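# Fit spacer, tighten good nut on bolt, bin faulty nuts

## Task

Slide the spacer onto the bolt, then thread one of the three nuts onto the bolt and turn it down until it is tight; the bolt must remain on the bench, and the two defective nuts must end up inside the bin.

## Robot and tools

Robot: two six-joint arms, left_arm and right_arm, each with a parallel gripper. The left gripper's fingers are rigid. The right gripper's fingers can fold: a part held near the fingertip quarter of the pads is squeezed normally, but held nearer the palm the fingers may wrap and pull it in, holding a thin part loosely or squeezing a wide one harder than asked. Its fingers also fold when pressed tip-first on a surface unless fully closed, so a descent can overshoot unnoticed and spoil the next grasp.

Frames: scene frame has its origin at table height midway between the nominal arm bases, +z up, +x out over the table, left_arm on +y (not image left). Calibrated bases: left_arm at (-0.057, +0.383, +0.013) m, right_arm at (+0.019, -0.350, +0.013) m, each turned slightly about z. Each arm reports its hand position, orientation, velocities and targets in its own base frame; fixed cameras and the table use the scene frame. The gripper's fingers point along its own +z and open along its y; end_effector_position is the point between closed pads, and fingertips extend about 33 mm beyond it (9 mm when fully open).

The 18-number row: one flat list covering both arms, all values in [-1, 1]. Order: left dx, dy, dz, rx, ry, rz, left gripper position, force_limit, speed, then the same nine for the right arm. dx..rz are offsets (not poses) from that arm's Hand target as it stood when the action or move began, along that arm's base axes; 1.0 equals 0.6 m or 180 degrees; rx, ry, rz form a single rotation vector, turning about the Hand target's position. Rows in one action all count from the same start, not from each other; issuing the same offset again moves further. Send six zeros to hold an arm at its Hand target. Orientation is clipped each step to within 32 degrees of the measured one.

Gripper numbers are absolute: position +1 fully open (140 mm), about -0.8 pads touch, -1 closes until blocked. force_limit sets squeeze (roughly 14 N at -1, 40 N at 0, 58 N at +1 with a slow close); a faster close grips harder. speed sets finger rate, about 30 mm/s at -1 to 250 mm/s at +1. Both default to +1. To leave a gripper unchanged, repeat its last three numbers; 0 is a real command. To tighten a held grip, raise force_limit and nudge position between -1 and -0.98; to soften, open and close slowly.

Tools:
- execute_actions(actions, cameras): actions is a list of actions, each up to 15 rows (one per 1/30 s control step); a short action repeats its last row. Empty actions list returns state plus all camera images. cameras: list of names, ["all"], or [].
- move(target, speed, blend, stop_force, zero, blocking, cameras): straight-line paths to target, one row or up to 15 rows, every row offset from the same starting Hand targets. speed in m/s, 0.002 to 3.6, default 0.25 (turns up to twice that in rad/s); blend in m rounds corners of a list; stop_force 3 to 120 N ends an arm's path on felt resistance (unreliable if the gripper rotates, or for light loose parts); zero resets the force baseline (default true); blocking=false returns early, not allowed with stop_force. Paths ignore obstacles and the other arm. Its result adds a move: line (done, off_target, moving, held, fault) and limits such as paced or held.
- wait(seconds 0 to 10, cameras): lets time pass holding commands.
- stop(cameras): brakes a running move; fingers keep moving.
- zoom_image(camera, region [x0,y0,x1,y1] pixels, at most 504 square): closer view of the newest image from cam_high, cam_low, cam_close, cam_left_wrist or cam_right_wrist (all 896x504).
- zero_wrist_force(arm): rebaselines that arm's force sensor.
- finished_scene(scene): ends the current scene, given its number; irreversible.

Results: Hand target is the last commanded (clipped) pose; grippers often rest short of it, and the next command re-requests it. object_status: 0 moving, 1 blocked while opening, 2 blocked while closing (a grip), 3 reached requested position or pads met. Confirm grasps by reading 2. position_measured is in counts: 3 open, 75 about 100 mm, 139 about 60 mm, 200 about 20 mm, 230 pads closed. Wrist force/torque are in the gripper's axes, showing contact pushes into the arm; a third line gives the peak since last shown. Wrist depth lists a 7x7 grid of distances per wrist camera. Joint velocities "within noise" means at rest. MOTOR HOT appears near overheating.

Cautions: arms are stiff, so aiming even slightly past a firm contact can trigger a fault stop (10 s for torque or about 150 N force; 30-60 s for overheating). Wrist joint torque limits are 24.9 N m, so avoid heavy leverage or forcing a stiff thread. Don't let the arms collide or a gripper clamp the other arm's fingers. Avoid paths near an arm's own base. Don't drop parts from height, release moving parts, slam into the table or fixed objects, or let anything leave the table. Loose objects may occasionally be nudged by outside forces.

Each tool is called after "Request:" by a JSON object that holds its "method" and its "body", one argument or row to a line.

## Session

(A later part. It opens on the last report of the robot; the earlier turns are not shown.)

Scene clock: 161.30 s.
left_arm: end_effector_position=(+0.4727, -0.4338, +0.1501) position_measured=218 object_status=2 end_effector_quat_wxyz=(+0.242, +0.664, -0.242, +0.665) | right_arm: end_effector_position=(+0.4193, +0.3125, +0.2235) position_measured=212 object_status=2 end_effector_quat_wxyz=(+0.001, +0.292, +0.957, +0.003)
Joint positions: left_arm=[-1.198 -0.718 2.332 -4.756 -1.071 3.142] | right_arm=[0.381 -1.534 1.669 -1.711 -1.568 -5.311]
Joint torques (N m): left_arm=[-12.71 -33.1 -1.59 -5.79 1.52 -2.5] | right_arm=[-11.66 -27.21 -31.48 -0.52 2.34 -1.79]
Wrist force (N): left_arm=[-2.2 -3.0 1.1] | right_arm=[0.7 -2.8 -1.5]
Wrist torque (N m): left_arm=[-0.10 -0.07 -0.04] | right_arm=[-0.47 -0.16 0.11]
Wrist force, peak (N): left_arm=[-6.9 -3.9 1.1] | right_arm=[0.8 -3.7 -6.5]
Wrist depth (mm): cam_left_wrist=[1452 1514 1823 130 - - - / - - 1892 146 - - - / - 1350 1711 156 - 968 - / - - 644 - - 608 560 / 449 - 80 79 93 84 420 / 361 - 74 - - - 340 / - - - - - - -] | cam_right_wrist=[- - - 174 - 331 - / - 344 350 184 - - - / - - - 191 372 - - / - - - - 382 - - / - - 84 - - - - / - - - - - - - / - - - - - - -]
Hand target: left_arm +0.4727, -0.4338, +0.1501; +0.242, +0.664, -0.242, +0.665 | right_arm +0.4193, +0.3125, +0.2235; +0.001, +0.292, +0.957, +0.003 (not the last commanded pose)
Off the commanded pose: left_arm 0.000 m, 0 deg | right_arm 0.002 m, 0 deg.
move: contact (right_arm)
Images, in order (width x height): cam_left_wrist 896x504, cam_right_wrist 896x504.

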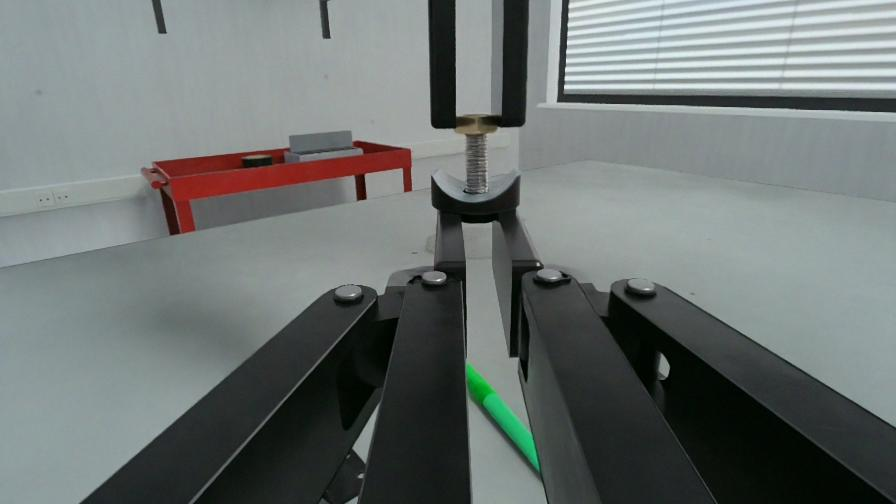

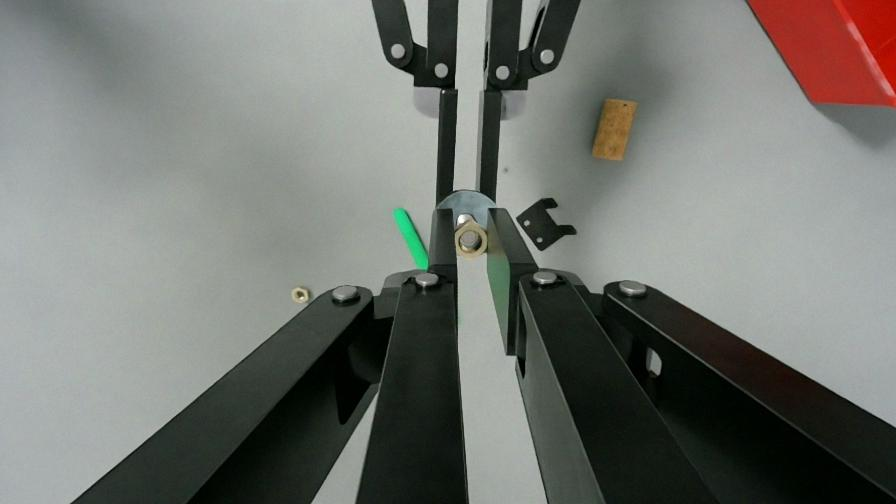

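Request:
{"method": "move", "body": {
  "target": [
    [0,0,0,0,0,0,-1,1,1,0,0,-0.0002,0,0,-0.3333,-1,0,-1],
    [0,0,0,0,0,0,-1,1,1,0,0,-0.0004,0,0,-0.6667,-1,0,-1],
    [0,0,0,0,0,0,-1,1,1,0,0,-0.0006,0,0,-1,-1,0,-1]
  ],
  "speed": 0.6,
  "blend": [0.01, 0.01, 0],
  "cameras": ["cam_left_wrist"]
}}

Request:
{"method": "zoom_image", "body": {
  "camera": "cam_left_wrist",
  "region": [430, 80, 530, 220]
}}

Scene clock: 165.27 s.
left_arm: end_effector_position=(+0.4727, -0.4338, +0.1501) position_measured=218 object_status=2 end_effector_quat_wxyz=(+0.242, +0.664, -0.242, +0.665) | right_arm: end_effector_position=(+0.4193, +0.3124, +0.2232) position_measured=212 object_status=2 end_effector_quat_wxyz=(+0.003, +0.957, -0.291, -0.001) end_effector_velocity=(+0.000, +0.000, +0.000) end_effector_angular_velocity=(+0.002, +0.001, -0.007)
Joint positions: left_arm=[-1.198 -0.718 2.332 -4.756 -1.071 3.142] | right_arm=[0.384 -1.526 1.66 -1.7 -1.574 -2.166]
Joint velocities: left_arm=[within noise] | right_arm=[-0.002 0 -0.001 0 0.002 0.006]
Joint torques (N m): left_arm=[-13.2 -39.6 -2.85 -6.83 1.57 -2.57] | right_arm=[12.53 -10.47 -26.62 1.33 -2.17 1.63]
Wrist force (N): left_arm=[-10.0 -0.4 -1.2] | right_arm=[3.1 -4.2 -10.0]
Wrist torque (N m): left_arm=[-0.20 -0.03 0.05] | right_arm=[-0.44 -0.18 -0.09]
Wrist force, peak (N): left_arm=[-11.4 -1.3 -2.1] | right_arm=[4.8 -3.2 -10.6]
Wrist depth (mm): cam_left_wrist=[- - 2172 131 - - - / - - 1921 145 1878 - - / - 1452 1561 163 953 - - / - 690 - - 564 - - / 448 479 80 79 93 87 418 / 345 - 74 - - - - / - - - - - - -] | cam_right_wrist=[- - 325 - - - - / - - - - 350 - - / - - - - - 354 370 / - 372 383 146 - - - / - - 84 - - - 414 / - - - - - - - / - - - - - - -]
Hand target: left_arm +0.4727, -0.4338, +0.1501; +0.242, +0.664, -0.242, +0.665 | right_arm +0.4193, +0.3125, +0.2232; +0.003, +0.957, -0.292, -0.001
Off the commanded pose: left_arm 0.000 m, 0 deg | right_arm 0.000 m, 0 deg.
move: done
Images, in order (width x height): cam_left_wrist 896x504.

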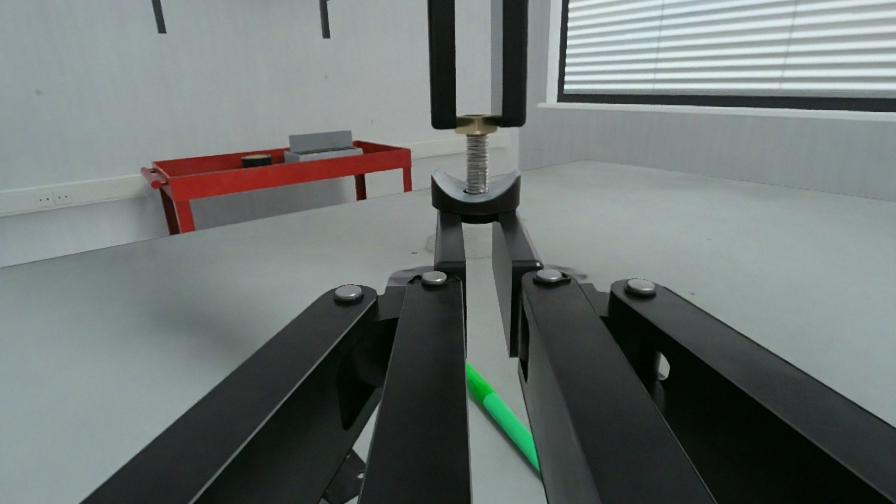

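Scaled by 3.600 from the camera's 896x504 image, which has a finer 1280x720 frame.

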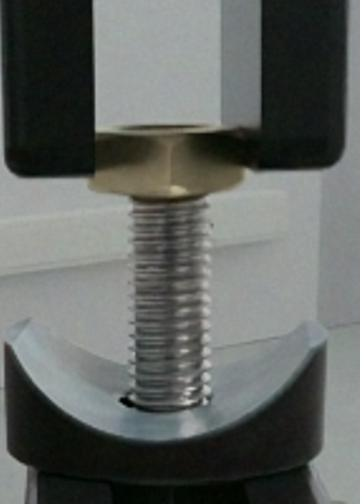

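Request:
{"method": "move", "body": {
  "target": [
    [0,0,0,0,0,0,-1,1,1,0,0,0,0,0,-0.3333,-1,0,-1],
    [0,0,0,0,0,0,-1,1,1,0,0,0,0,0,-0.6667,-1,0,-1]
  ],
  "speed": 0.6,
  "blend": [0.01, 0]
}}

Request:
{"method": "move", "body": {
  "target": [
    [0,0,0,0,0,0,-1,1,1,0,0,-0.0003,0,0,-0.3333,-1,0,-1],
    [0,0,0,0,0,0,-1,1,1,0,0,-0.0006,0,0,-0.6667,-1,0,-1]
  ],
  "speed": 0.6,
  "blend": [0.01, 0],
  "cameras": ["cam_left_wrist", "cam_right_wrist"]
}}

Request:
{"method": "zoom_image", "body": {
  "camera": "cam_left_wrist",
  "region": [430, 80, 530, 220]
}}

Request:
{"method": "zoom_image", "body": {
  "camera": "cam_right_wrist",
  "region": [430, 190, 510, 270]
}}

Scene clock: 170.40 s.
left_arm: end_effector_position=(+0.4727, -0.4338, +0.1501) position_measured=218 object_status=2 end_effector_quat_wxyz=(+0.242, +0.664, -0.242, +0.665) | right_arm: end_effector_position=(+0.4193, +0.3124, +0.2232) position_measured=212 object_status=2 end_effector_quat_wxyz=(+0.000, -0.226, +0.974, +0.003)
Joint positions: left_arm=[-1.198 -0.718 2.332 -4.756 -1.071 3.142] | right_arm=[0.379 -1.531 1.666 -1.706 -1.565 -0.077]
Joint torques (N m): left_arm=[-11.92 -40.9 -4.31 -6.88 1.5 -2.5] | right_arm=[13.35 -10.58 -27.73 0.97 -2.53 1.92]
Wrist force (N): left_arm=[-9.1 -0.7 0.8] | right_arm=[-0.3 -1.4 -10.1]
Wrist torque (N m): left_arm=[-0.15 -0.09 0.02] | right_arm=[-0.55 -0.21 -0.08]
Wrist force, peak (N): left_arm=[-12.7 -2.1 -0.7] | right_arm=[3.9 -4.8 -11.1]
Wrist depth (mm): cam_left_wrist=[- - - 130 - - - / 1452 - - 138 - - - / 1403 1395 1665 154 - - - / 593 657 581 - 118 - - / 452 446 80 79 92 83 420 / - - 74 - - - 342 / - - - - - - -] | cam_right_wrist=[- - - - - 176 175 / - - - - 189 186 181 / - - - - 196 195 198 / - - - - 111 - - / - - 84 - - - - / 441 - - - - - - / - - - - - - -]
Hand target: left_arm +0.4727, -0.4338, +0.1501; +0.242, +0.664, -0.242, +0.665 | right_arm +0.4193, +0.3125, +0.2232; +0.000, -0.226, +0.974, +0.003
Off the commanded pose: left_arm 0.000 m, 0 deg | right_arm 0.000 m, 0 deg.
move: done

Scene clock: 173.17 s.
left_arm: end_effector_position=(+0.4727, -0.4338, +0.1501) position_measured=218 object_status=2 end_effector_quat_wxyz=(+0.242, +0.664, -0.242, +0.665) | right_arm: end_effector_position=(+0.4193, +0.3124, +0.2228) position_measured=212 object_status=2 end_effector_quat_wxyz=(+0.002, +0.731, +0.683, +0.002)
Joint positions: left_arm=[-1.198 -0.718 2.332 -4.756 -1.071 3.142] | right_arm=[0.384 -1.533 1.67 -1.713 -1.573 2.023]
Joint torques (N m): left_arm=[-11.84 -41.74 -5.05 -6.9 1.51 -2.54] | right_arm=[14.64 -5.07 -23.29 2.29 -1.85 1.82]
Wrist force (N): left_arm=[-19.6 -0.7 -1.0] | right_arm=[1.5 0.6 -16.1]
Wrist torque (N m): left_arm=[-0.24 0.10 0.05] | right_arm=[-0.61 -0.17 -0.08]
Wrist force, peak (N): left_arm=[-19.6 -1.5 -1.9] | right_arm=[1.3 0.3 -17.5]
Wrist depth (mm): cam_left_wrist=[- 1665 - 129 2081 - 1523 / - - - 136 2402 - - / 1622 1419 1622 164 987 987 - / - 623 585 - 598 570 - / - - 80 79 93 87 - / - - 74 - - - - / - - - - - - -] | cam_right_wrist=[170 173 175 - - - - / 186 184 185 - - - - / - 187 192 194 358 370 379 / - - - 146 371 - 383 / - - 84 - - - - / 428 - - - - - 431 / - - - - - - -]
Hand target: left_arm +0.4727, -0.4338, +0.1501; +0.242, +0.664, -0.242, +0.665 | right_arm +0.4193, +0.3125, +0.2228; +0.002, +0.731, +0.683, +0.002
Off the commanded pose: left_arm 0.000 m, 0 deg | right_arm 0.000 m, 0 deg.
move: done
Images, in order (width x height): cam_left_wrist 896x504, cam_right_wrist 896x504.

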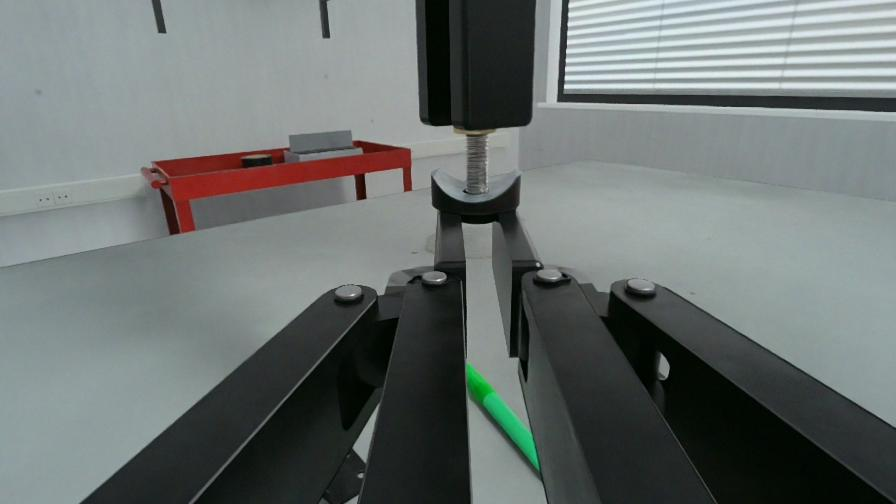

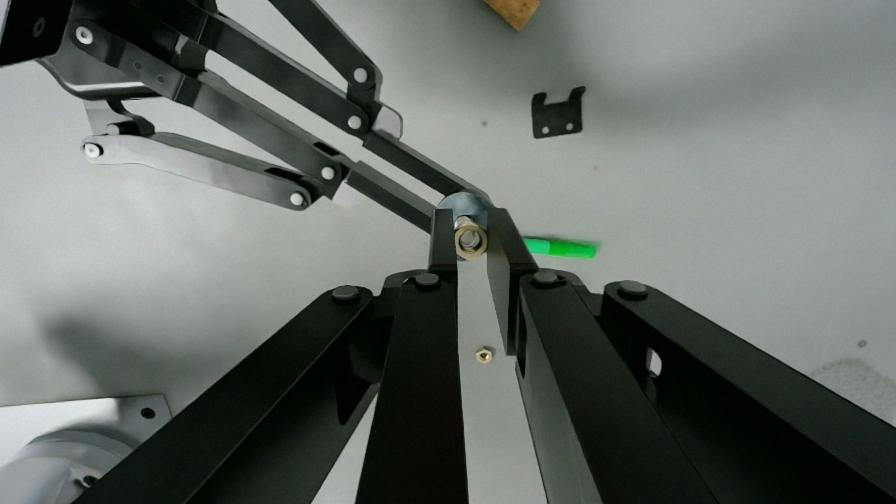

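Scaled by 3.600 from the camera's 896x504 image, which has a finer 1280x720 frame.

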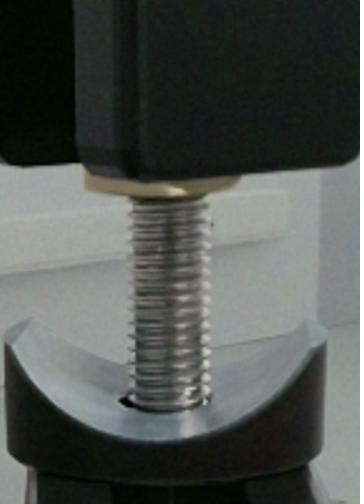

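Scaled by 6.300 from the camera's 896x504 image, which has a finer 1280x720 frame.

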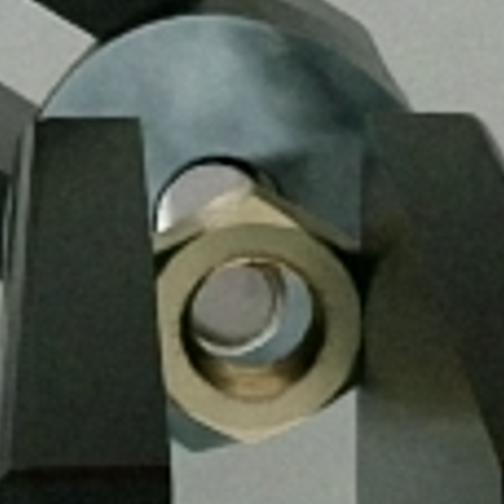

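Request:
{"method": "move", "body": {
  "target": [0,0,0,0,0,0,-1,1,1,0,0,0.0033,0,0,0,-1,0,-1],
  "speed": 0.05,
  "cameras": ["cam_left_wrist", "cam_right_wrist"]
}}

Request:
{"method": "zoom_image", "body": {
  "camera": "cam_right_wrist",
  "region": [440, 210, 500, 270]
}}

Request:
{"method": "zoom_image", "body": {
  "camera": "cam_left_wrist",
  "region": [440, 100, 520, 180]
}}

Request:
{"method": "move", "body": {
  "target": [0,0,0,0,0,0,-1,1,1,0,0,0,0,0,-0.5,-1,0,-1],
  "speed": 0.9,
  "cameras": ["cam_left_wrist", "cam_right_wrist"]
}}

Request:
{"method": "zoom_image", "body": {
  "camera": "cam_right_wrist",
  "region": [440, 210, 500, 270]
}}

Request:
{"method": "zoom_image", "body": {
  "camera": "cam_left_wrist",
  "region": [440, 100, 520, 180]
}}

Request:
{"method": "move", "body": {
  "target": [0,0,0,0,0,0,-1,1,1,0,0,0,0,0,-0.5,-1,0,-1],
  "speed": 0.9,
  "cameras": ["cam_left_wrist", "cam_right_wrist"]
}}

Request:
{"method": "zoom_image", "body": {
  "camera": "cam_right_wrist",
  "region": [440, 210, 500, 270]
}}

Request:
{"method": "zoom_image", "body": {
  "camera": "cam_left_wrist",
  "region": [440, 100, 520, 180]
}}

Scene clock: 175.30 s.
left_arm: end_effector_position=(+0.4727, -0.4338, +0.1501) position_measured=218 object_status=2 end_effector_quat_wxyz=(+0.242, +0.664, -0.242, +0.665) | right_arm: end_effector_position=(+0.4193, +0.3125, +0.2246) position_measured=212 object_status=2 end_effector_quat_wxyz=(+0.002, +0.731, +0.683, +0.002)
Joint positions: left_arm=[-1.198 -0.718 2.332 -4.756 -1.071 3.142] | right_arm=[0.384 -1.533 1.666 -1.708 -1.573 2.023]
Joint torques (N m): left_arm=[-11.59 -33.88 -5.73 -1.95 1.51 -2.47] | right_arm=[12.03 -35.67 -31.4 -0.68 -1.82 1.55]
Wrist force (N): left_arm=[1.8 -3.5 1.1] | right_arm=[0.9 -2.5 -0.1]
Wrist torque (N m): left_arm=[-0.37 -0.39 -0.02] | right_arm=[-0.53 -0.20 -0.07]
Wrist force, peak (N): left_arm=[-19.8 -0.6 -0.8] | right_arm=[1.3 0.3 -17.8]
Wrist depth (mm): cam_left_wrist=[- - 1951 128 - 1542 - / - - 1998 134 - - - / - 1268 1699 154 - - 879 / - - 649 - - - - / - - 80 79 93 83 - / - - 75 - - - - / - - - - - - -] | cam_right_wrist=[172 173 175 - 323 328 - / 182 183 186 - - - - / 360 192 193 194 - - - / - - - 146 - - - / - - 84 - - - - / - - - - - - - / - - - - - - -]
Hand target: left_arm +0.4727, -0.4338, +0.1501; +0.242, +0.664, -0.242, +0.665 | right_arm +0.4193, +0.3125, +0.2248; +0.002, +0.731, +0.683, +0.002
Off the commanded pose: left_arm 0.000 m, 0 deg | right_arm 0.000 m, 0 deg.
move: done
Images, in order (width x height): cam_left_wrist 896x504, cam_right_wrist 896x504.

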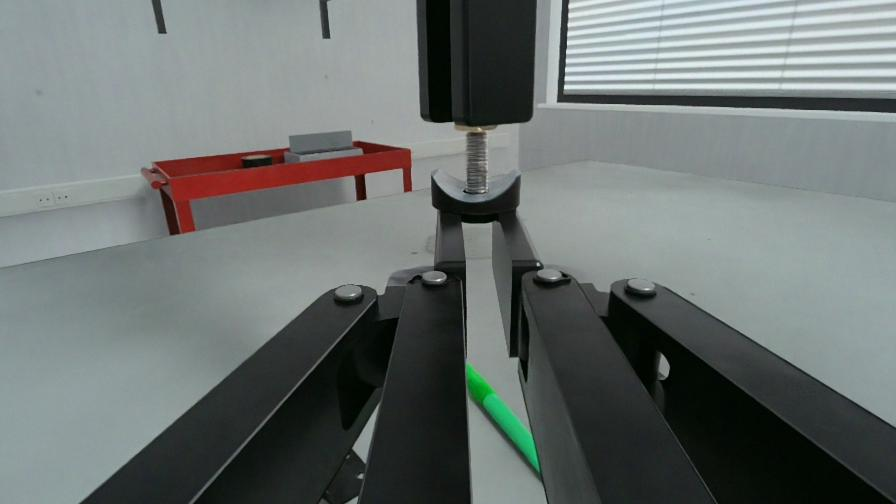

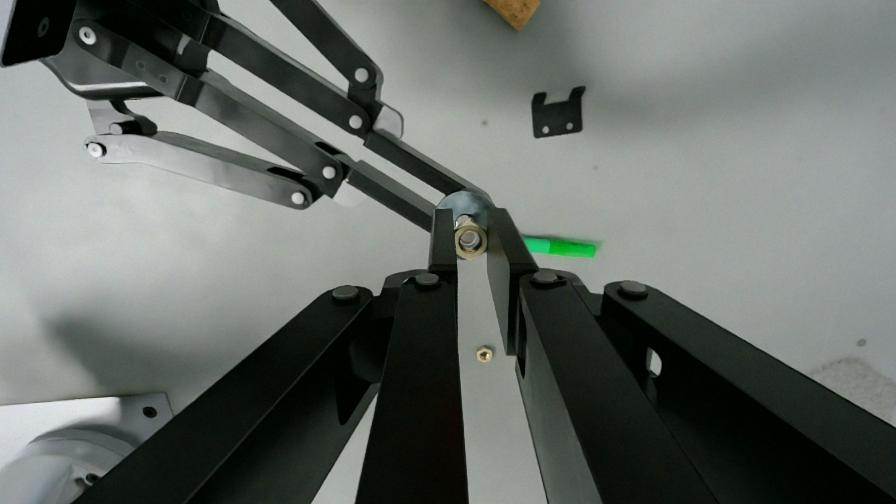

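Scaled by 8.400 from the camera's 896x504 image, which has a finer 1280x720 frame.

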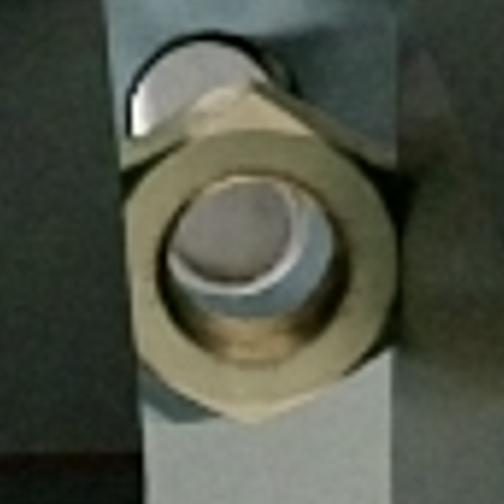

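Scaled by 6.300 from the camera's 896x504 image, which has a finer 1280x720 frame.

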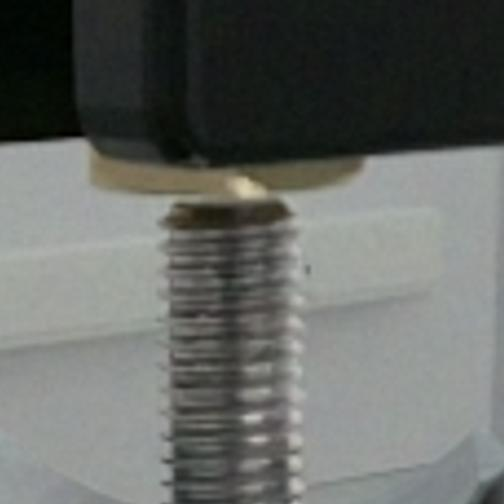

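Scene clock: 177.33 s.
left_arm: end_effector_position=(+0.4727, -0.4338, +0.1501) position_measured=218 object_status=2 end_effector_quat_wxyz=(+0.242, +0.664, -0.242, +0.665) | right_arm: end_effector_position=(+0.4193, +0.3124, +0.2248) position_measured=212 object_status=2 end_effector_quat_wxyz=(+0.003, +0.999, -0.034, +0.000)
Joint positions: left_arm=[-1.198 -0.718 2.332 -4.756 -1.071 3.142] | right_arm=[0.385 -1.528 1.658 -1.698 -1.575 3.595]
Joint torques (N m): left_arm=[-11.59 -25.94 -6.53 -0.03 1.61 -2.54] | right_arm=[12.7 -14.38 -31.63 -0.61 -2.32 1.84]
Wrist force (N): left_arm=[1.8 -3.3 1.0] | right_arm=[0.9 -2.2 -0.3]
Wrist torque (N m): left_arm=[-0.33 -0.37 -0.02] | right_arm=[-0.48 -0.19 -0.08]
Wrist force, peak (N): left_arm=[2.0 -3.8 1.1] | right_arm=[0.9 -2.7 -0.7]
Wrist depth (mm): cam_left_wrist=[1496 1699 - 138 - - - / - - - 146 - - - / 1343 1195 1523 154 935 - - / 614 692 652 - 629 533 - / 527 - 80 79 93 87 410 / 345 - 74 - - - - / - - - - - - -] | cam_right_wrist=[- - - - - - - / - 358 - - - - - / - - 373 - - - - / 418 - - 145 383 - - / 406 400 84 - - - - / - - - - - - 433 / - - - - - - -]
Hand target: left_arm +0.4727, -0.4338, +0.1501; +0.242, +0.664, -0.242, +0.665 | right_arm +0.4193, +0.3125, +0.2248; +0.003, +0.999, -0.034, +0.000
Off the commanded pose: left_arm 0.000 m, 0 deg | right_arm 0.000 m, 0 deg.
move: done
Images, in order (width x height): cam_left_wrist 896x504, cam_right_wrist 896x504.

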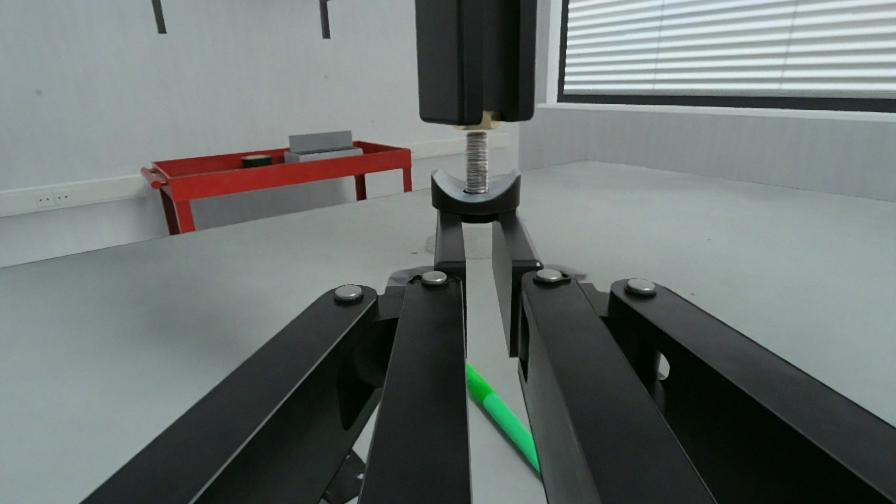

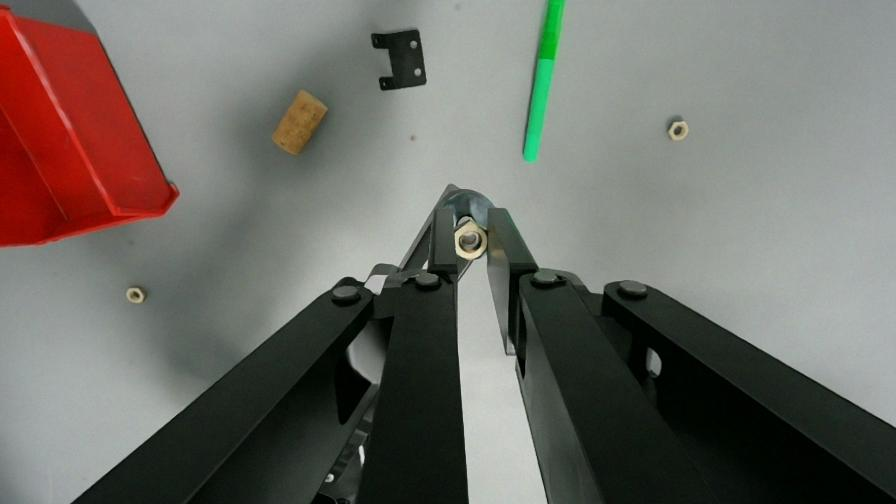

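Scaled by 8.400 from the camera's 896x504 image, which has a finer 1280x720 frame.

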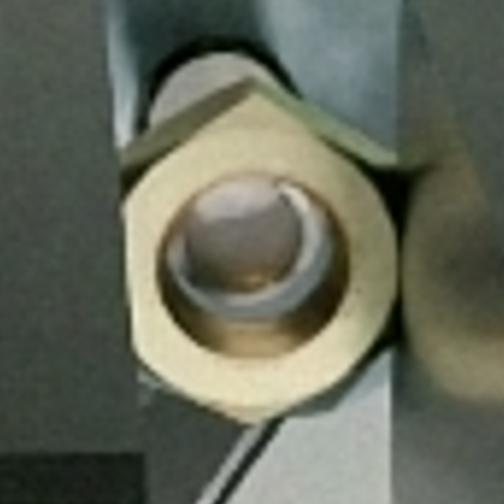

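Scaled by 6.300 from the camera's 896x504 image, which has a finer 1280x720 frame.

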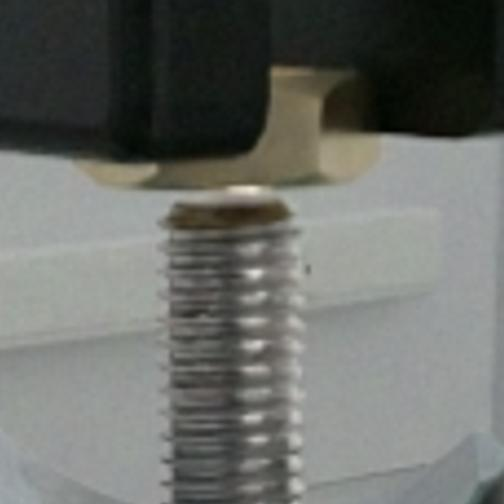

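Scene clock: 179.37 s.
left_arm: end_effector_position=(+0.4727, -0.4338, +0.1501) position_measured=218 object_status=2 end_effector_quat_wxyz=(+0.242, +0.664, -0.242, +0.665) | right_arm: end_effector_position=(+0.4193, +0.3124, +0.2248) position_measured=212 object_status=2 end_effector_quat_wxyz=(+0.002, +0.683, -0.731, -0.002)
Joint positions: left_arm=[-1.198 -0.718 2.332 -4.756 -1.071 3.142] | right_arm=[0.381 -1.528 1.657 -1.696 -1.568 5.161]
Joint torques (N m): left_arm=[-11.83 -25.97 -6.13 -0.04 1.56 -2.38] | right_arm=[13.46 -14.6 -30.98 -0.5 -2.42 1.76]
Wrist force (N): left_arm=[1.9 -3.4 1.0] | right_arm=[0.9 -2.5 -0.4]
Wrist torque (N m): left_arm=[-0.34 -0.38 -0.02] | right_arm=[-0.55 -0.20 -0.08]
Wrist force, peak (N): left_arm=[2.2 -3.7 0.9] | right_arm=[0.8 -2.9 -0.3]
Wrist depth (mm): cam_left_wrist=[- 1654 - 129 - - - / - - 1611 136 - 1951 - / 1350 1435 1643 154 - - - / - 654 - - 136 593 563 / - 519 80 79 93 87 421 / - - 74 - - - - / - - - - - - -] | cam_right_wrist=[- - - - 331 - - / - - - - - - - / - - - - - - 344 / - - - - 208 210 - / - - 84 - - 226 333 / - - - - - - 226 / - - - - - - -]
Hand target: left_arm +0.4727, -0.4338, +0.1501; +0.242, +0.664, -0.242, +0.665 | right_arm +0.4193, +0.3125, +0.2248; +0.002, +0.683, -0.731, -0.002
Off the commanded pose: left_arm 0.000 m, 0 deg | right_arm 0.000 m, 0 deg.
move: done
Images, in order (width x height): cam_left_wrist 896x504, cam_right_wrist 896x504.

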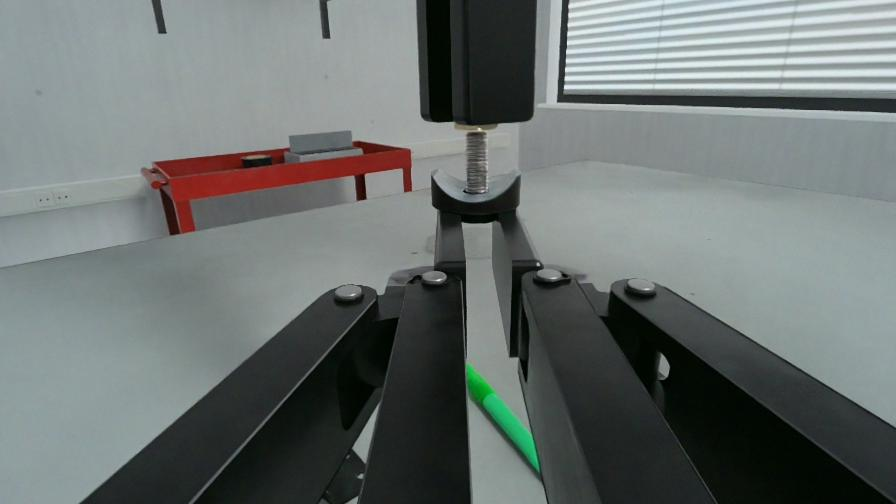

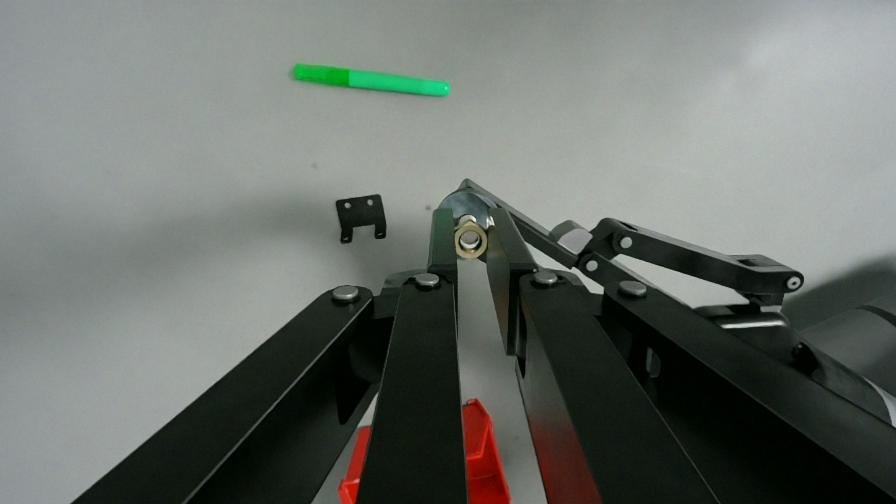

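Scaled by 8.400 from the camera's 896x504 image, which has a finer 1280x720 frame.

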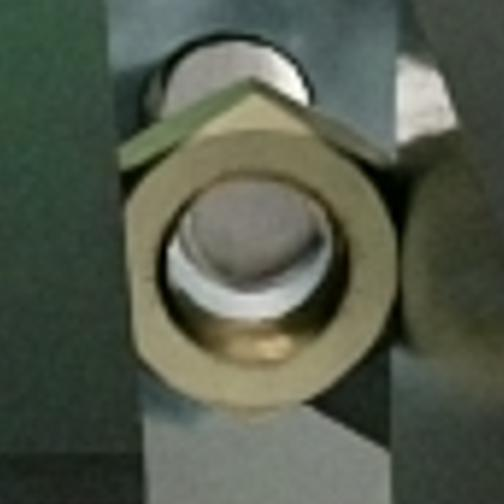

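Scaled by 6.300 from the camera's 896x504 image, which has a finer 1280x720 frame.

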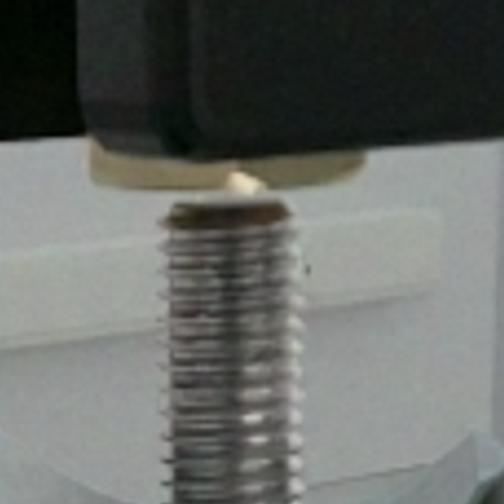

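Request:
{"method": "move", "body": {
  "target": [
    [0,0,0,0,0,0,-1,1,1,-0.00083,0,0.0005,0,0,0.8333,-1,0,-1],
    [0,0,0,0,0,0,-1,1,1,-0.00083,0,0.0005,0,0,-0.3333,-1,0,-1],
    [0,0,0,0,0,0,-1,1,1,-0.00083,0,0.0005,0,0,0.5,-1,0,-1]
  ],
  "speed": 1.1,
  "blend": [0.01,0.01,0],
  "cameras": ["cam_right_wrist","cam_left_wrist"]
}}

Scene clock: 185.87 s.
left_arm: end_effector_position=(+0.4727, -0.4338, +0.1501) position_measured=218 object_status=2 end_effector_quat_wxyz=(+0.242, +0.664, -0.242, +0.665) | right_arm: end_effector_position=(+0.4188, +0.3125, +0.2251) position_measured=212 object_status=2 end_effector_quat_wxyz=(+0.003, +0.999, -0.034, +0.000)
Joint positions: left_arm=[-1.198 -0.718 2.332 -4.756 -1.071 3.142] | right_arm=[0.386 -1.529 1.658 -1.698 -1.576 -2.687]
Joint torques (N m): left_arm=[-10.48 -26.04 -8.62 0.01 1.6 -2.44] | right_arm=[-13.25 -15.31 -31.34 -0.42 2.3 -1.54]
Wrist force (N): left_arm=[2.1 -3.4 1.1] | right_arm=[1.0 -2.1 -0.5]
Wrist torque (N m): left_arm=[-0.35 -0.41 -0.03] | right_arm=[-0.45 -0.23 0.11]
Wrist force, peak (N): left_arm=[2.2 -3.6 1.2] | right_arm=[1.3 -2.6 -0.3]
Wrist depth (mm): cam_left_wrist=[- - 1810 138 - - - / - - - 146 - - - / 1336 1551 1514 154 - - - / - 614 639 - - 603 - / 422 453 80 79 92 86 419 / - - 74 - - - - / - - - - - - -] | cam_right_wrist=[- - - - - - - / - 364 - - - - - / 363 - - - - 374 374 / 380 - - - - - 394 / 407 - 84 - - - 415 / - - - - - - - / - - - - - - -]
Hand target: left_arm +0.4727, -0.4338, +0.1501; +0.242, +0.664, -0.242, +0.665 | right_arm +0.4188, +0.3125, +0.2251; +0.003, +0.999, -0.034, +0.000
Off the commanded pose: left_arm 0.000 m, 0 deg | right_arm 0.000 m, 0 deg.
move: done; limits=paced
Images, in order (width x height): cam_left_wrist 896x504, cam_right_wrist 896x504.

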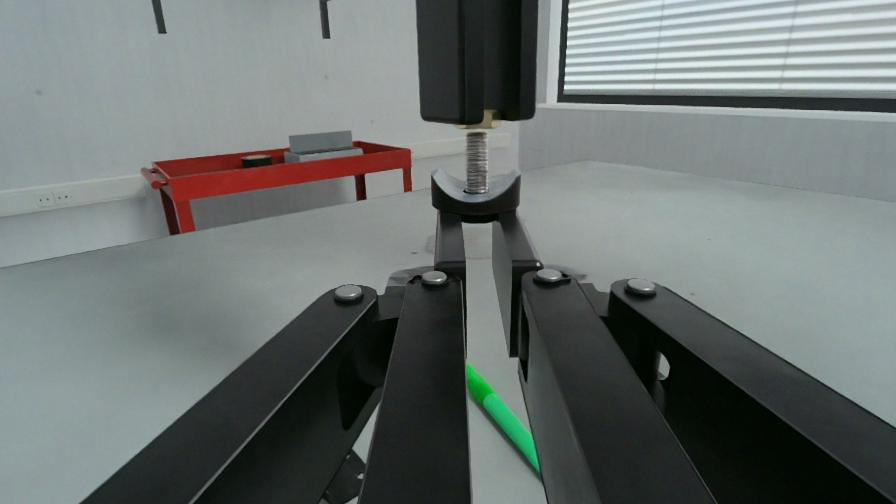

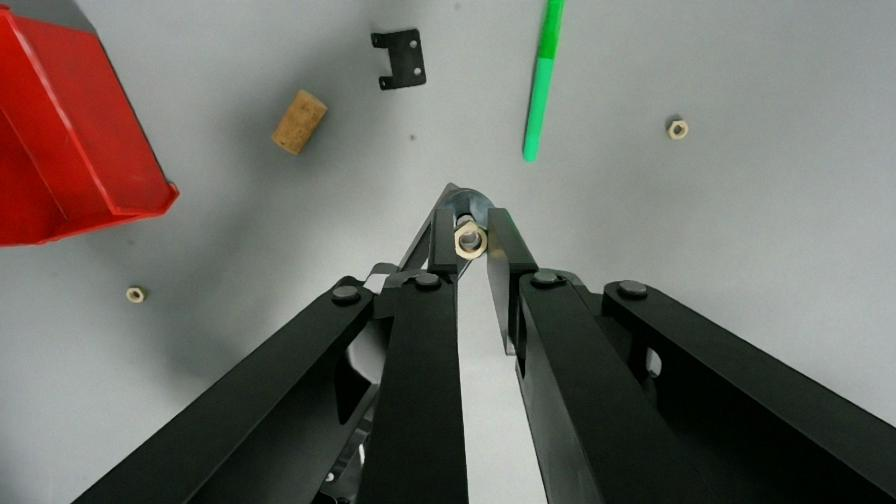

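Request:
{"method": "zoom_image", "body": {
  "camera": "cam_right_wrist",
  "region": [440, 210, 500, 270]
}}

Request:
{"method": "zoom_image", "body": {
  "camera": "cam_left_wrist",
  "region": [430, 90, 530, 220]
}}

Scaled by 8.400 from the camera's 896x504 image, which has a finer 1280x720 frame.

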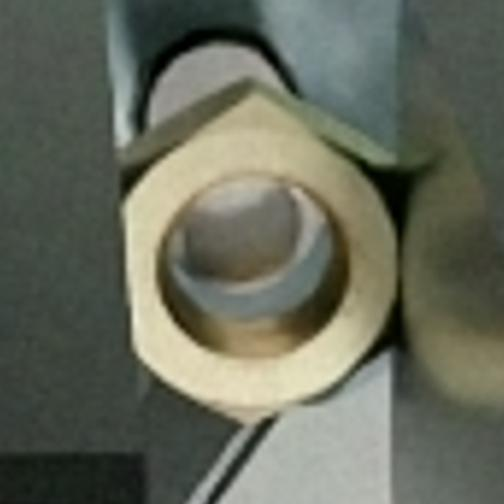

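Scaled by 3.877 from the camera's 896x504 image, which has a finer 1280x720 frame.

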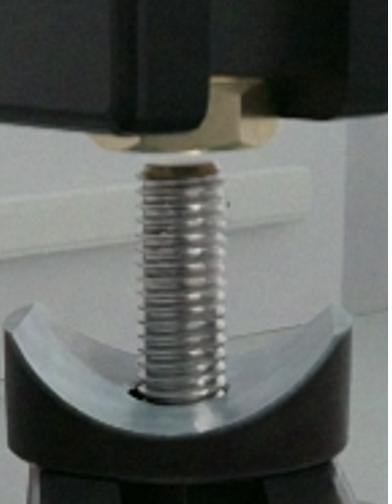

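Request:
{"method": "move", "body": {
  "target": [0,0,0,0,0,0,-1,1,1,0,0,0,0,0,0.5,-1,0,-1],
  "speed": 1.1,
  "cameras": ["cam_right_wrist","cam_left_wrist"]
}}

Request:
{"method": "zoom_image", "body": {
  "camera": "cam_right_wrist",
  "region": [440, 210, 500, 270]
}}

Request:
{"method": "zoom_image", "body": {
  "camera": "cam_left_wrist",
  "region": [440, 90, 520, 170]
}}

Scene clock: 188.47 s.
left_arm: end_effector_position=(+0.4727, -0.4338, +0.1501) position_measured=218 object_status=2 end_effector_quat_wxyz=(+0.242, +0.664, -0.242, +0.665) | right_arm: end_effector_position=(+0.4188, +0.3124, +0.2251) position_measured=212 object_status=2 end_effector_quat_wxyz=(+0.002, +0.731, +0.682, +0.002) end_effector_velocity=(-0.001, +0.001, +0.000) end_effector_angular_velocity=(+0.003, +0.002, +0.006)
Joint positions: left_arm=[-1.198 -0.718 2.332 -4.756 -1.071 3.142] | right_arm=[0.385 -1.534 1.666 -1.707 -1.574 -4.259]
Joint velocities: left_arm=[within noise] | right_arm=[0.001 0 0.001 0 0.004 -0.005]
Joint torques (N m): left_arm=[-10.65 -26.06 -9.2 -0.03 1.46 -2.38] | right_arm=[-13.75 -35.97 -17.78 -0.63 2.36 -1.76]
Wrist force (N): left_arm=[1.7 -3.5 1.1] | right_arm=[0.8 -2.4 -0.1]
Wrist torque (N m): left_arm=[-0.36 -0.36 -0.02] | right_arm=[-0.52 -0.18 0.12]
Wrist force, peak (N): left_arm=[2.1 -3.9 0.9] | right_arm=[0.8 -2.8 0.1]
Wrist depth (mm): cam_left_wrist=[1496 1688 - 128 - - - / - 2031 - 133 2081 - - / - 1411 1734 163 - - 1461 / 606 659 - - 136 - 603 / 483 446 80 79 92 91 424 / 346 - 74 - - - 339 / - - - - - - -] | cam_right_wrist=[172 173 176 - - - - / 184 184 186 - - - - / - 190 194 194 - - - / 390 - - - - - - / - - 84 - - - - / - - - - - - - / - - - - - - -]
Hand target: left_arm +0.4727, -0.4338, +0.1501; +0.242, +0.664, -0.242, +0.665 | right_arm +0.4188, +0.3125, +0.2251; +0.002, +0.731, +0.683, +0.002
Off the commanded pose: left_arm 0.000 m, 0 deg | right_arm 0.000 m, 0 deg.
move: done
Images, in order (width x height): cam_left_wrist 896x504, cam_right_wrist 896x504.

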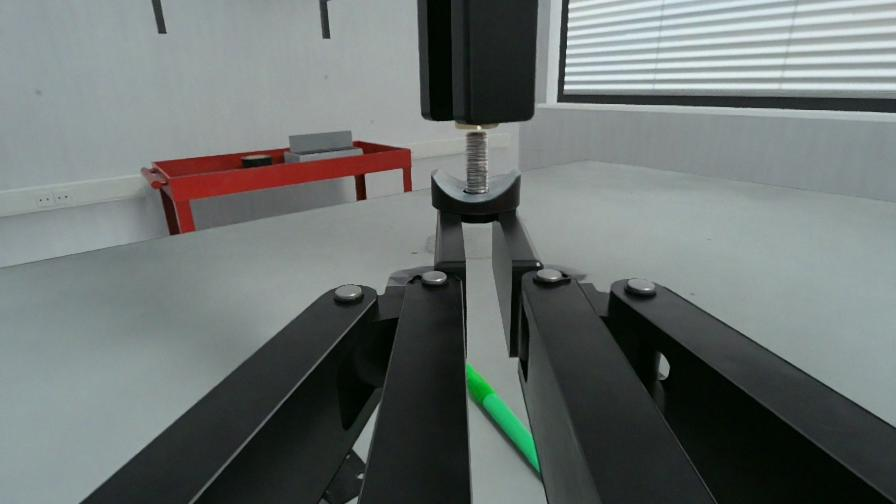

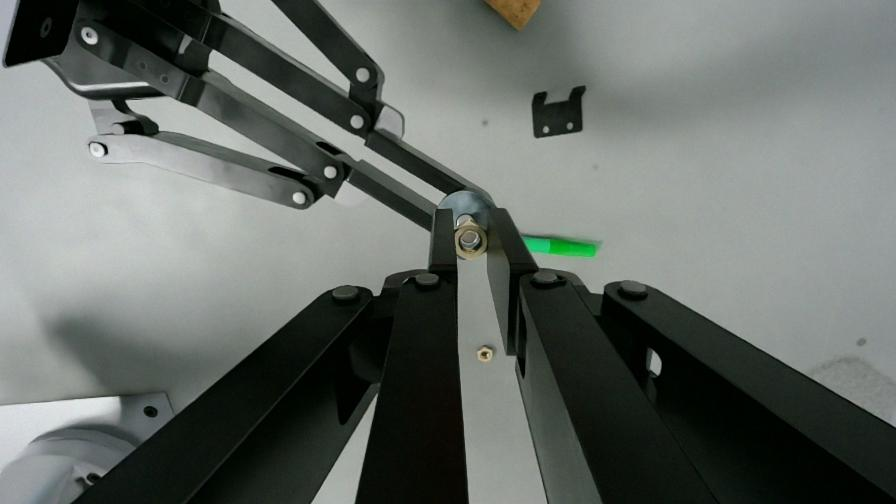

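Scaled by 8.400 from the camera's 896x504 image, which has a finer 1280x720 frame.

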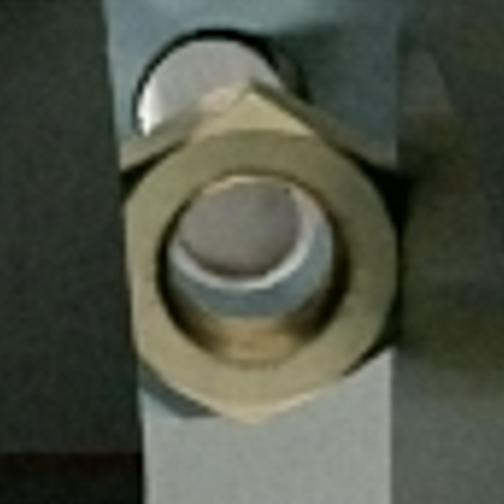

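Scaled by 6.300 from the camera's 896x504 image, which has a finer 1280x720 frame.

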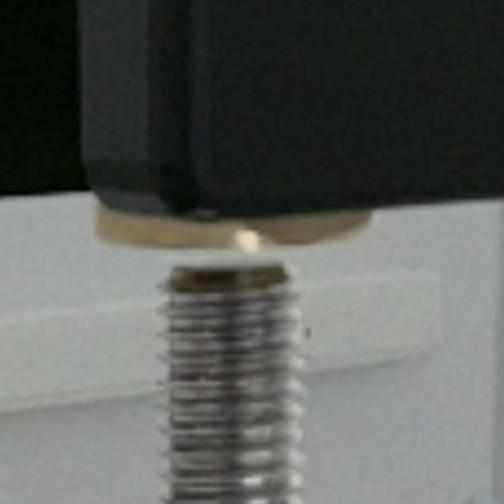

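Request:
{"method": "move", "body": {
  "target": [0,0,0,0,0,0,-1,1,1,0,0,0,0,0,0.4444,-1,0,-1],
  "speed": 1.0
}}

Request:
{"method": "move", "body": {
  "target": [0,0,0,0,0,0,-1,1,1,0,0,-0.004,0,0,0,-1,0,-1],
  "speed": 0.004,
  "stop_force": 3
}}

Scene clock: 191.63 s.
left_arm: end_effector_position=(+0.4727, -0.4338, +0.1501) position_measured=218 object_status=2 end_effector_quat_wxyz=(+0.242, +0.664, -0.242, +0.665) | right_arm: end_effector_position=(+0.4188, +0.3125, +0.2251) position_measured=212 object_status=2 end_effector_quat_wxyz=(+0.000, +0.121, +0.993, +0.003)
Joint positions: left_arm=[-1.198 -0.718 2.332 -4.756 -1.071 3.142] | right_arm=[0.38 -1.535 1.666 -1.706 -1.567 -5.659]
Joint torques (N m): left_arm=[-10.19 -26.23 -10.29 -0.09 1.51 -2.31] | right_arm=[-13.7 -35.1 -31.86 -0.19 2.22 -1.57]
Wrist force (N): left_arm=[1.9 -3.3 1.0] | right_arm=[1.0 -2.2 0.0]
Wrist torque (N m): left_arm=[-0.33 -0.40 -0.02] | right_arm=[-0.46 -0.22 0.11]
Wrist force, peak (N): left_arm=[2.1 -3.7 1.1] | right_arm=[1.2 -2.5 -0.1]
Wrist depth (mm): cam_left_wrist=[- - - 138 - - - / - - - 145 - 2153 - / 1823 1419 1688 154 - 1003 - / - - - - - - - / - 479 80 79 92 84 - / 362 - 75 - - - - / - - - - - - -] | cam_right_wrist=[- - - 176 177 327 - / - - - 184 186 - - / - - 363 193 354 - - / 376 - - - - 382 - / - - 84 - - - - / - - - - - - - / - - - - - - -]
Hand target: left_arm +0.4727, -0.4338, +0.1501; +0.242, +0.664, -0.242, +0.665 | right_arm +0.4188, +0.3125, +0.2251; +0.000, +0.121, +0.993, +0.003
Off the commanded pose: left_arm 0.000 m, 0 deg | right_arm 0.000 m, 0 deg.
move: done

Scene clock: 193.23 s.
left_arm: end_effector_position=(+0.4727, -0.4338, +0.1500) position_measured=218 object_status=2 end_effector_quat_wxyz=(+0.242, +0.664, -0.242, +0.665) | right_arm: end_effector_position=(+0.4188, +0.3125, +0.2234) position_measured=212 object_status=2 end_effector_quat_wxyz=(+0.000, +0.121, +0.993, +0.003)
Joint positions: left_arm=[-1.198 -0.718 2.332 -4.756 -1.071 3.142] | right_arm=[0.38 -1.534 1.67 -1.71 -1.567 -5.66]
Joint torques (N m): left_arm=[-9.38 -38.48 -9.77 -6.11 1.58 -2.41] | right_arm=[-11.64 -24.38 -30.21 -0.49 2.5 -1.49]
Wrist force (N): left_arm=[-1.3 -3.8 1.2] | right_arm=[0.9 -2.5 -2.9]
Wrist torque (N m): left_arm=[-0.34 -0.38 -0.04] | right_arm=[-0.46 -0.16 0.11]
Wrist force, peak (N): left_arm=[-5.6 -4.4 1.1] | right_arm=[1.6 -2.9 -6.5]
Wrist depth (mm): cam_left_wrist=[1435 - 1921 137 - 1784 - / - - 1892 147 - 2402 - / - 1301 1469 1632 - - - / - 645 - 158 119 564 566 / 459 - 80 79 93 91 417 / 345 - 74 - - - - / - - - - - - -] | cam_right_wrist=[322 - 323 - 176 327 - / 341 - 352 - 181 341 - / - - 362 191 - - - / - - 393 - - - 339 / - - 84 - - - - / - - - - - - - / - - - - - - -]
Hand target: left_arm +0.4727, -0.4338, +0.1501; +0.242, +0.664, -0.242, +0.665 | right_arm +0.4188, +0.3125, +0.2235; +0.001, +0.121, +0.993, +0.003 (not the last commanded pose)
Off the commanded pose: left_arm 0.000 m, 0 deg | right_arm 0.001 m, 0 deg.
move: contact (right_arm)

Request:
{"method": "move", "body": {
  "target": [
    [0,0,0,0,0,0,-1,1,1,0,0,-0.00025,0,0,-0.6667,-1,0,-1],
    [0,0,0,0,0,0,-1,1,1,0,0,-0.00035,0,0,0.8889,-1,0,-1]
  ],
  "speed": 1.0,
  "blend": [0.01,0]
}}

Request:
{"method": "move", "body": {
  "target": [
    [0,0,0,0,0,0,-1,1,1,0,0,-0.00025,0,0,-0.6667,-1,0,-1],
    [0,0,0,0,0,0,-1,1,1,0,0,-0.00035,0,0,0.8889,-1,0,-1]
  ],
  "speed": 1.0,
  "blend": [0.01,0]
}}

Scene clock: 196.53 s.
left_arm: end_effector_position=(+0.4727, -0.4338, +0.1501) position_measured=218 object_status=2 end_effector_quat_wxyz=(+0.242, +0.664, -0.242, +0.665) | right_arm: end_effector_position=(+0.4188, +0.3125, +0.2232) position_measured=212 object_status=2 end_effector_quat_wxyz=(+0.002, +0.957, -0.291, -0.001)
Joint positions: left_arm=[-1.198 -0.718 2.332 -4.756 -1.071 3.142] | right_arm=[0.385 -1.527 1.661 -1.7 -1.573 -2.165]
Joint torques (N m): left_arm=[-9.05 -30.38 -10.15 -4.02 1.48 -2.49] | right_arm=[12 -9.58 -27.62 1.23 -2.87 1.62]
Wrist force (N): left_arm=[-7.3 -0.7 1.5] | right_arm=[0.8 -5.2 -7.4]
Wrist torque (N m): left_arm=[-0.43 -0.37 0.08] | right_arm=[-0.37 -0.22 -0.08]
Wrist force, peak (N): left_arm=[-9.9 -1.5 -2.1] | right_arm=[5.2 -2.3 -11.0]
Wrist depth (mm): cam_left_wrist=[- 1654 - 131 131 1850 1444 / - - - 139 2498 1967 - / 1315 1435 1571 155 1100 - - / - - 694 - 609 - - / - - 80 79 93 86 447 / - - 75 - - - - / - - - - - - -] | cam_right_wrist=[- - - - - - 327 / - - - - - 346 - / - - - - - 370 - / 371 - - - 383 - - / - - 84 - - - 414 / - - - - - - - / - - - - - - -]
Hand target: left_arm +0.4727, -0.4338, +0.1501; +0.242, +0.664, -0.242, +0.665 | right_arm +0.4188, +0.3125, +0.2232; +0.003, +0.957, -0.292, -0.001
Off the commanded pose: left_arm 0.000 m, 0 deg | right_arm 0.000 m, 0 deg.
move: done

Scene clock: 199.50 s.
left_arm: end_effector_position=(+0.4727, -0.4338, +0.1501) position_measured=218 object_status=2 end_effector_quat_wxyz=(+0.242, +0.664, -0.242, +0.665) | right_arm: end_effector_position=(+0.4188, +0.3125, +0.2230) position_measured=212 object_status=2 end_effector_quat_wxyz=(+0.001, +0.453, +0.891, +0.002)
Joint positions: left_arm=[-1.198 -0.718 2.332 -4.756 -1.071 3.142] | right_arm=[0.382 -1.535 1.672 -1.713 -1.57 1.323]
Joint torques (N m): left_arm=[-8.96 -34.69 -10.12 -7.72 1.44 -2.46] | right_arm=[12.47 -8.79 -26 2.05 -3.35 1.81]
Wrist force (N): left_arm=[-10.5 0.9 1.9] | right_arm=[3.0 1.1 -11.8]
Wrist torque (N m): left_arm=[-0.45 -0.37 0.12] | right_arm=[-0.71 -0.15 -0.08]
Wrist force, peak (N): left_arm=[-14.3 -0.7 -3.2] | right_arm=[-4.7 -0.8 -14.4]
Wrist depth (mm): cam_left_wrist=[1365 - - 135 - - - / - 1676 - 143 - - - / 1315 1723 1632 154 - - - / - - 730 - 569 - 559 / - 447 80 79 93 86 419 / - - 75 - - - 338 / - - - - - - -] | cam_right_wrist=[- - 173 175 - - - / - - - 186 - 345 - / - - - 191 355 353 366 / 382 - 374 - - - - / - - 84 - - - - / - - - - - - - / - - - - - - -]
Hand target: left_arm +0.4727, -0.4338, +0.1501; +0.242, +0.664, -0.242, +0.665 | right_arm +0.4188, +0.3125, +0.2230; +0.001, +0.453, +0.891, +0.002
Off the commanded pose: left_arm 0.000 m, 0 deg | right_arm 0.000 m, 0 deg.
move: done


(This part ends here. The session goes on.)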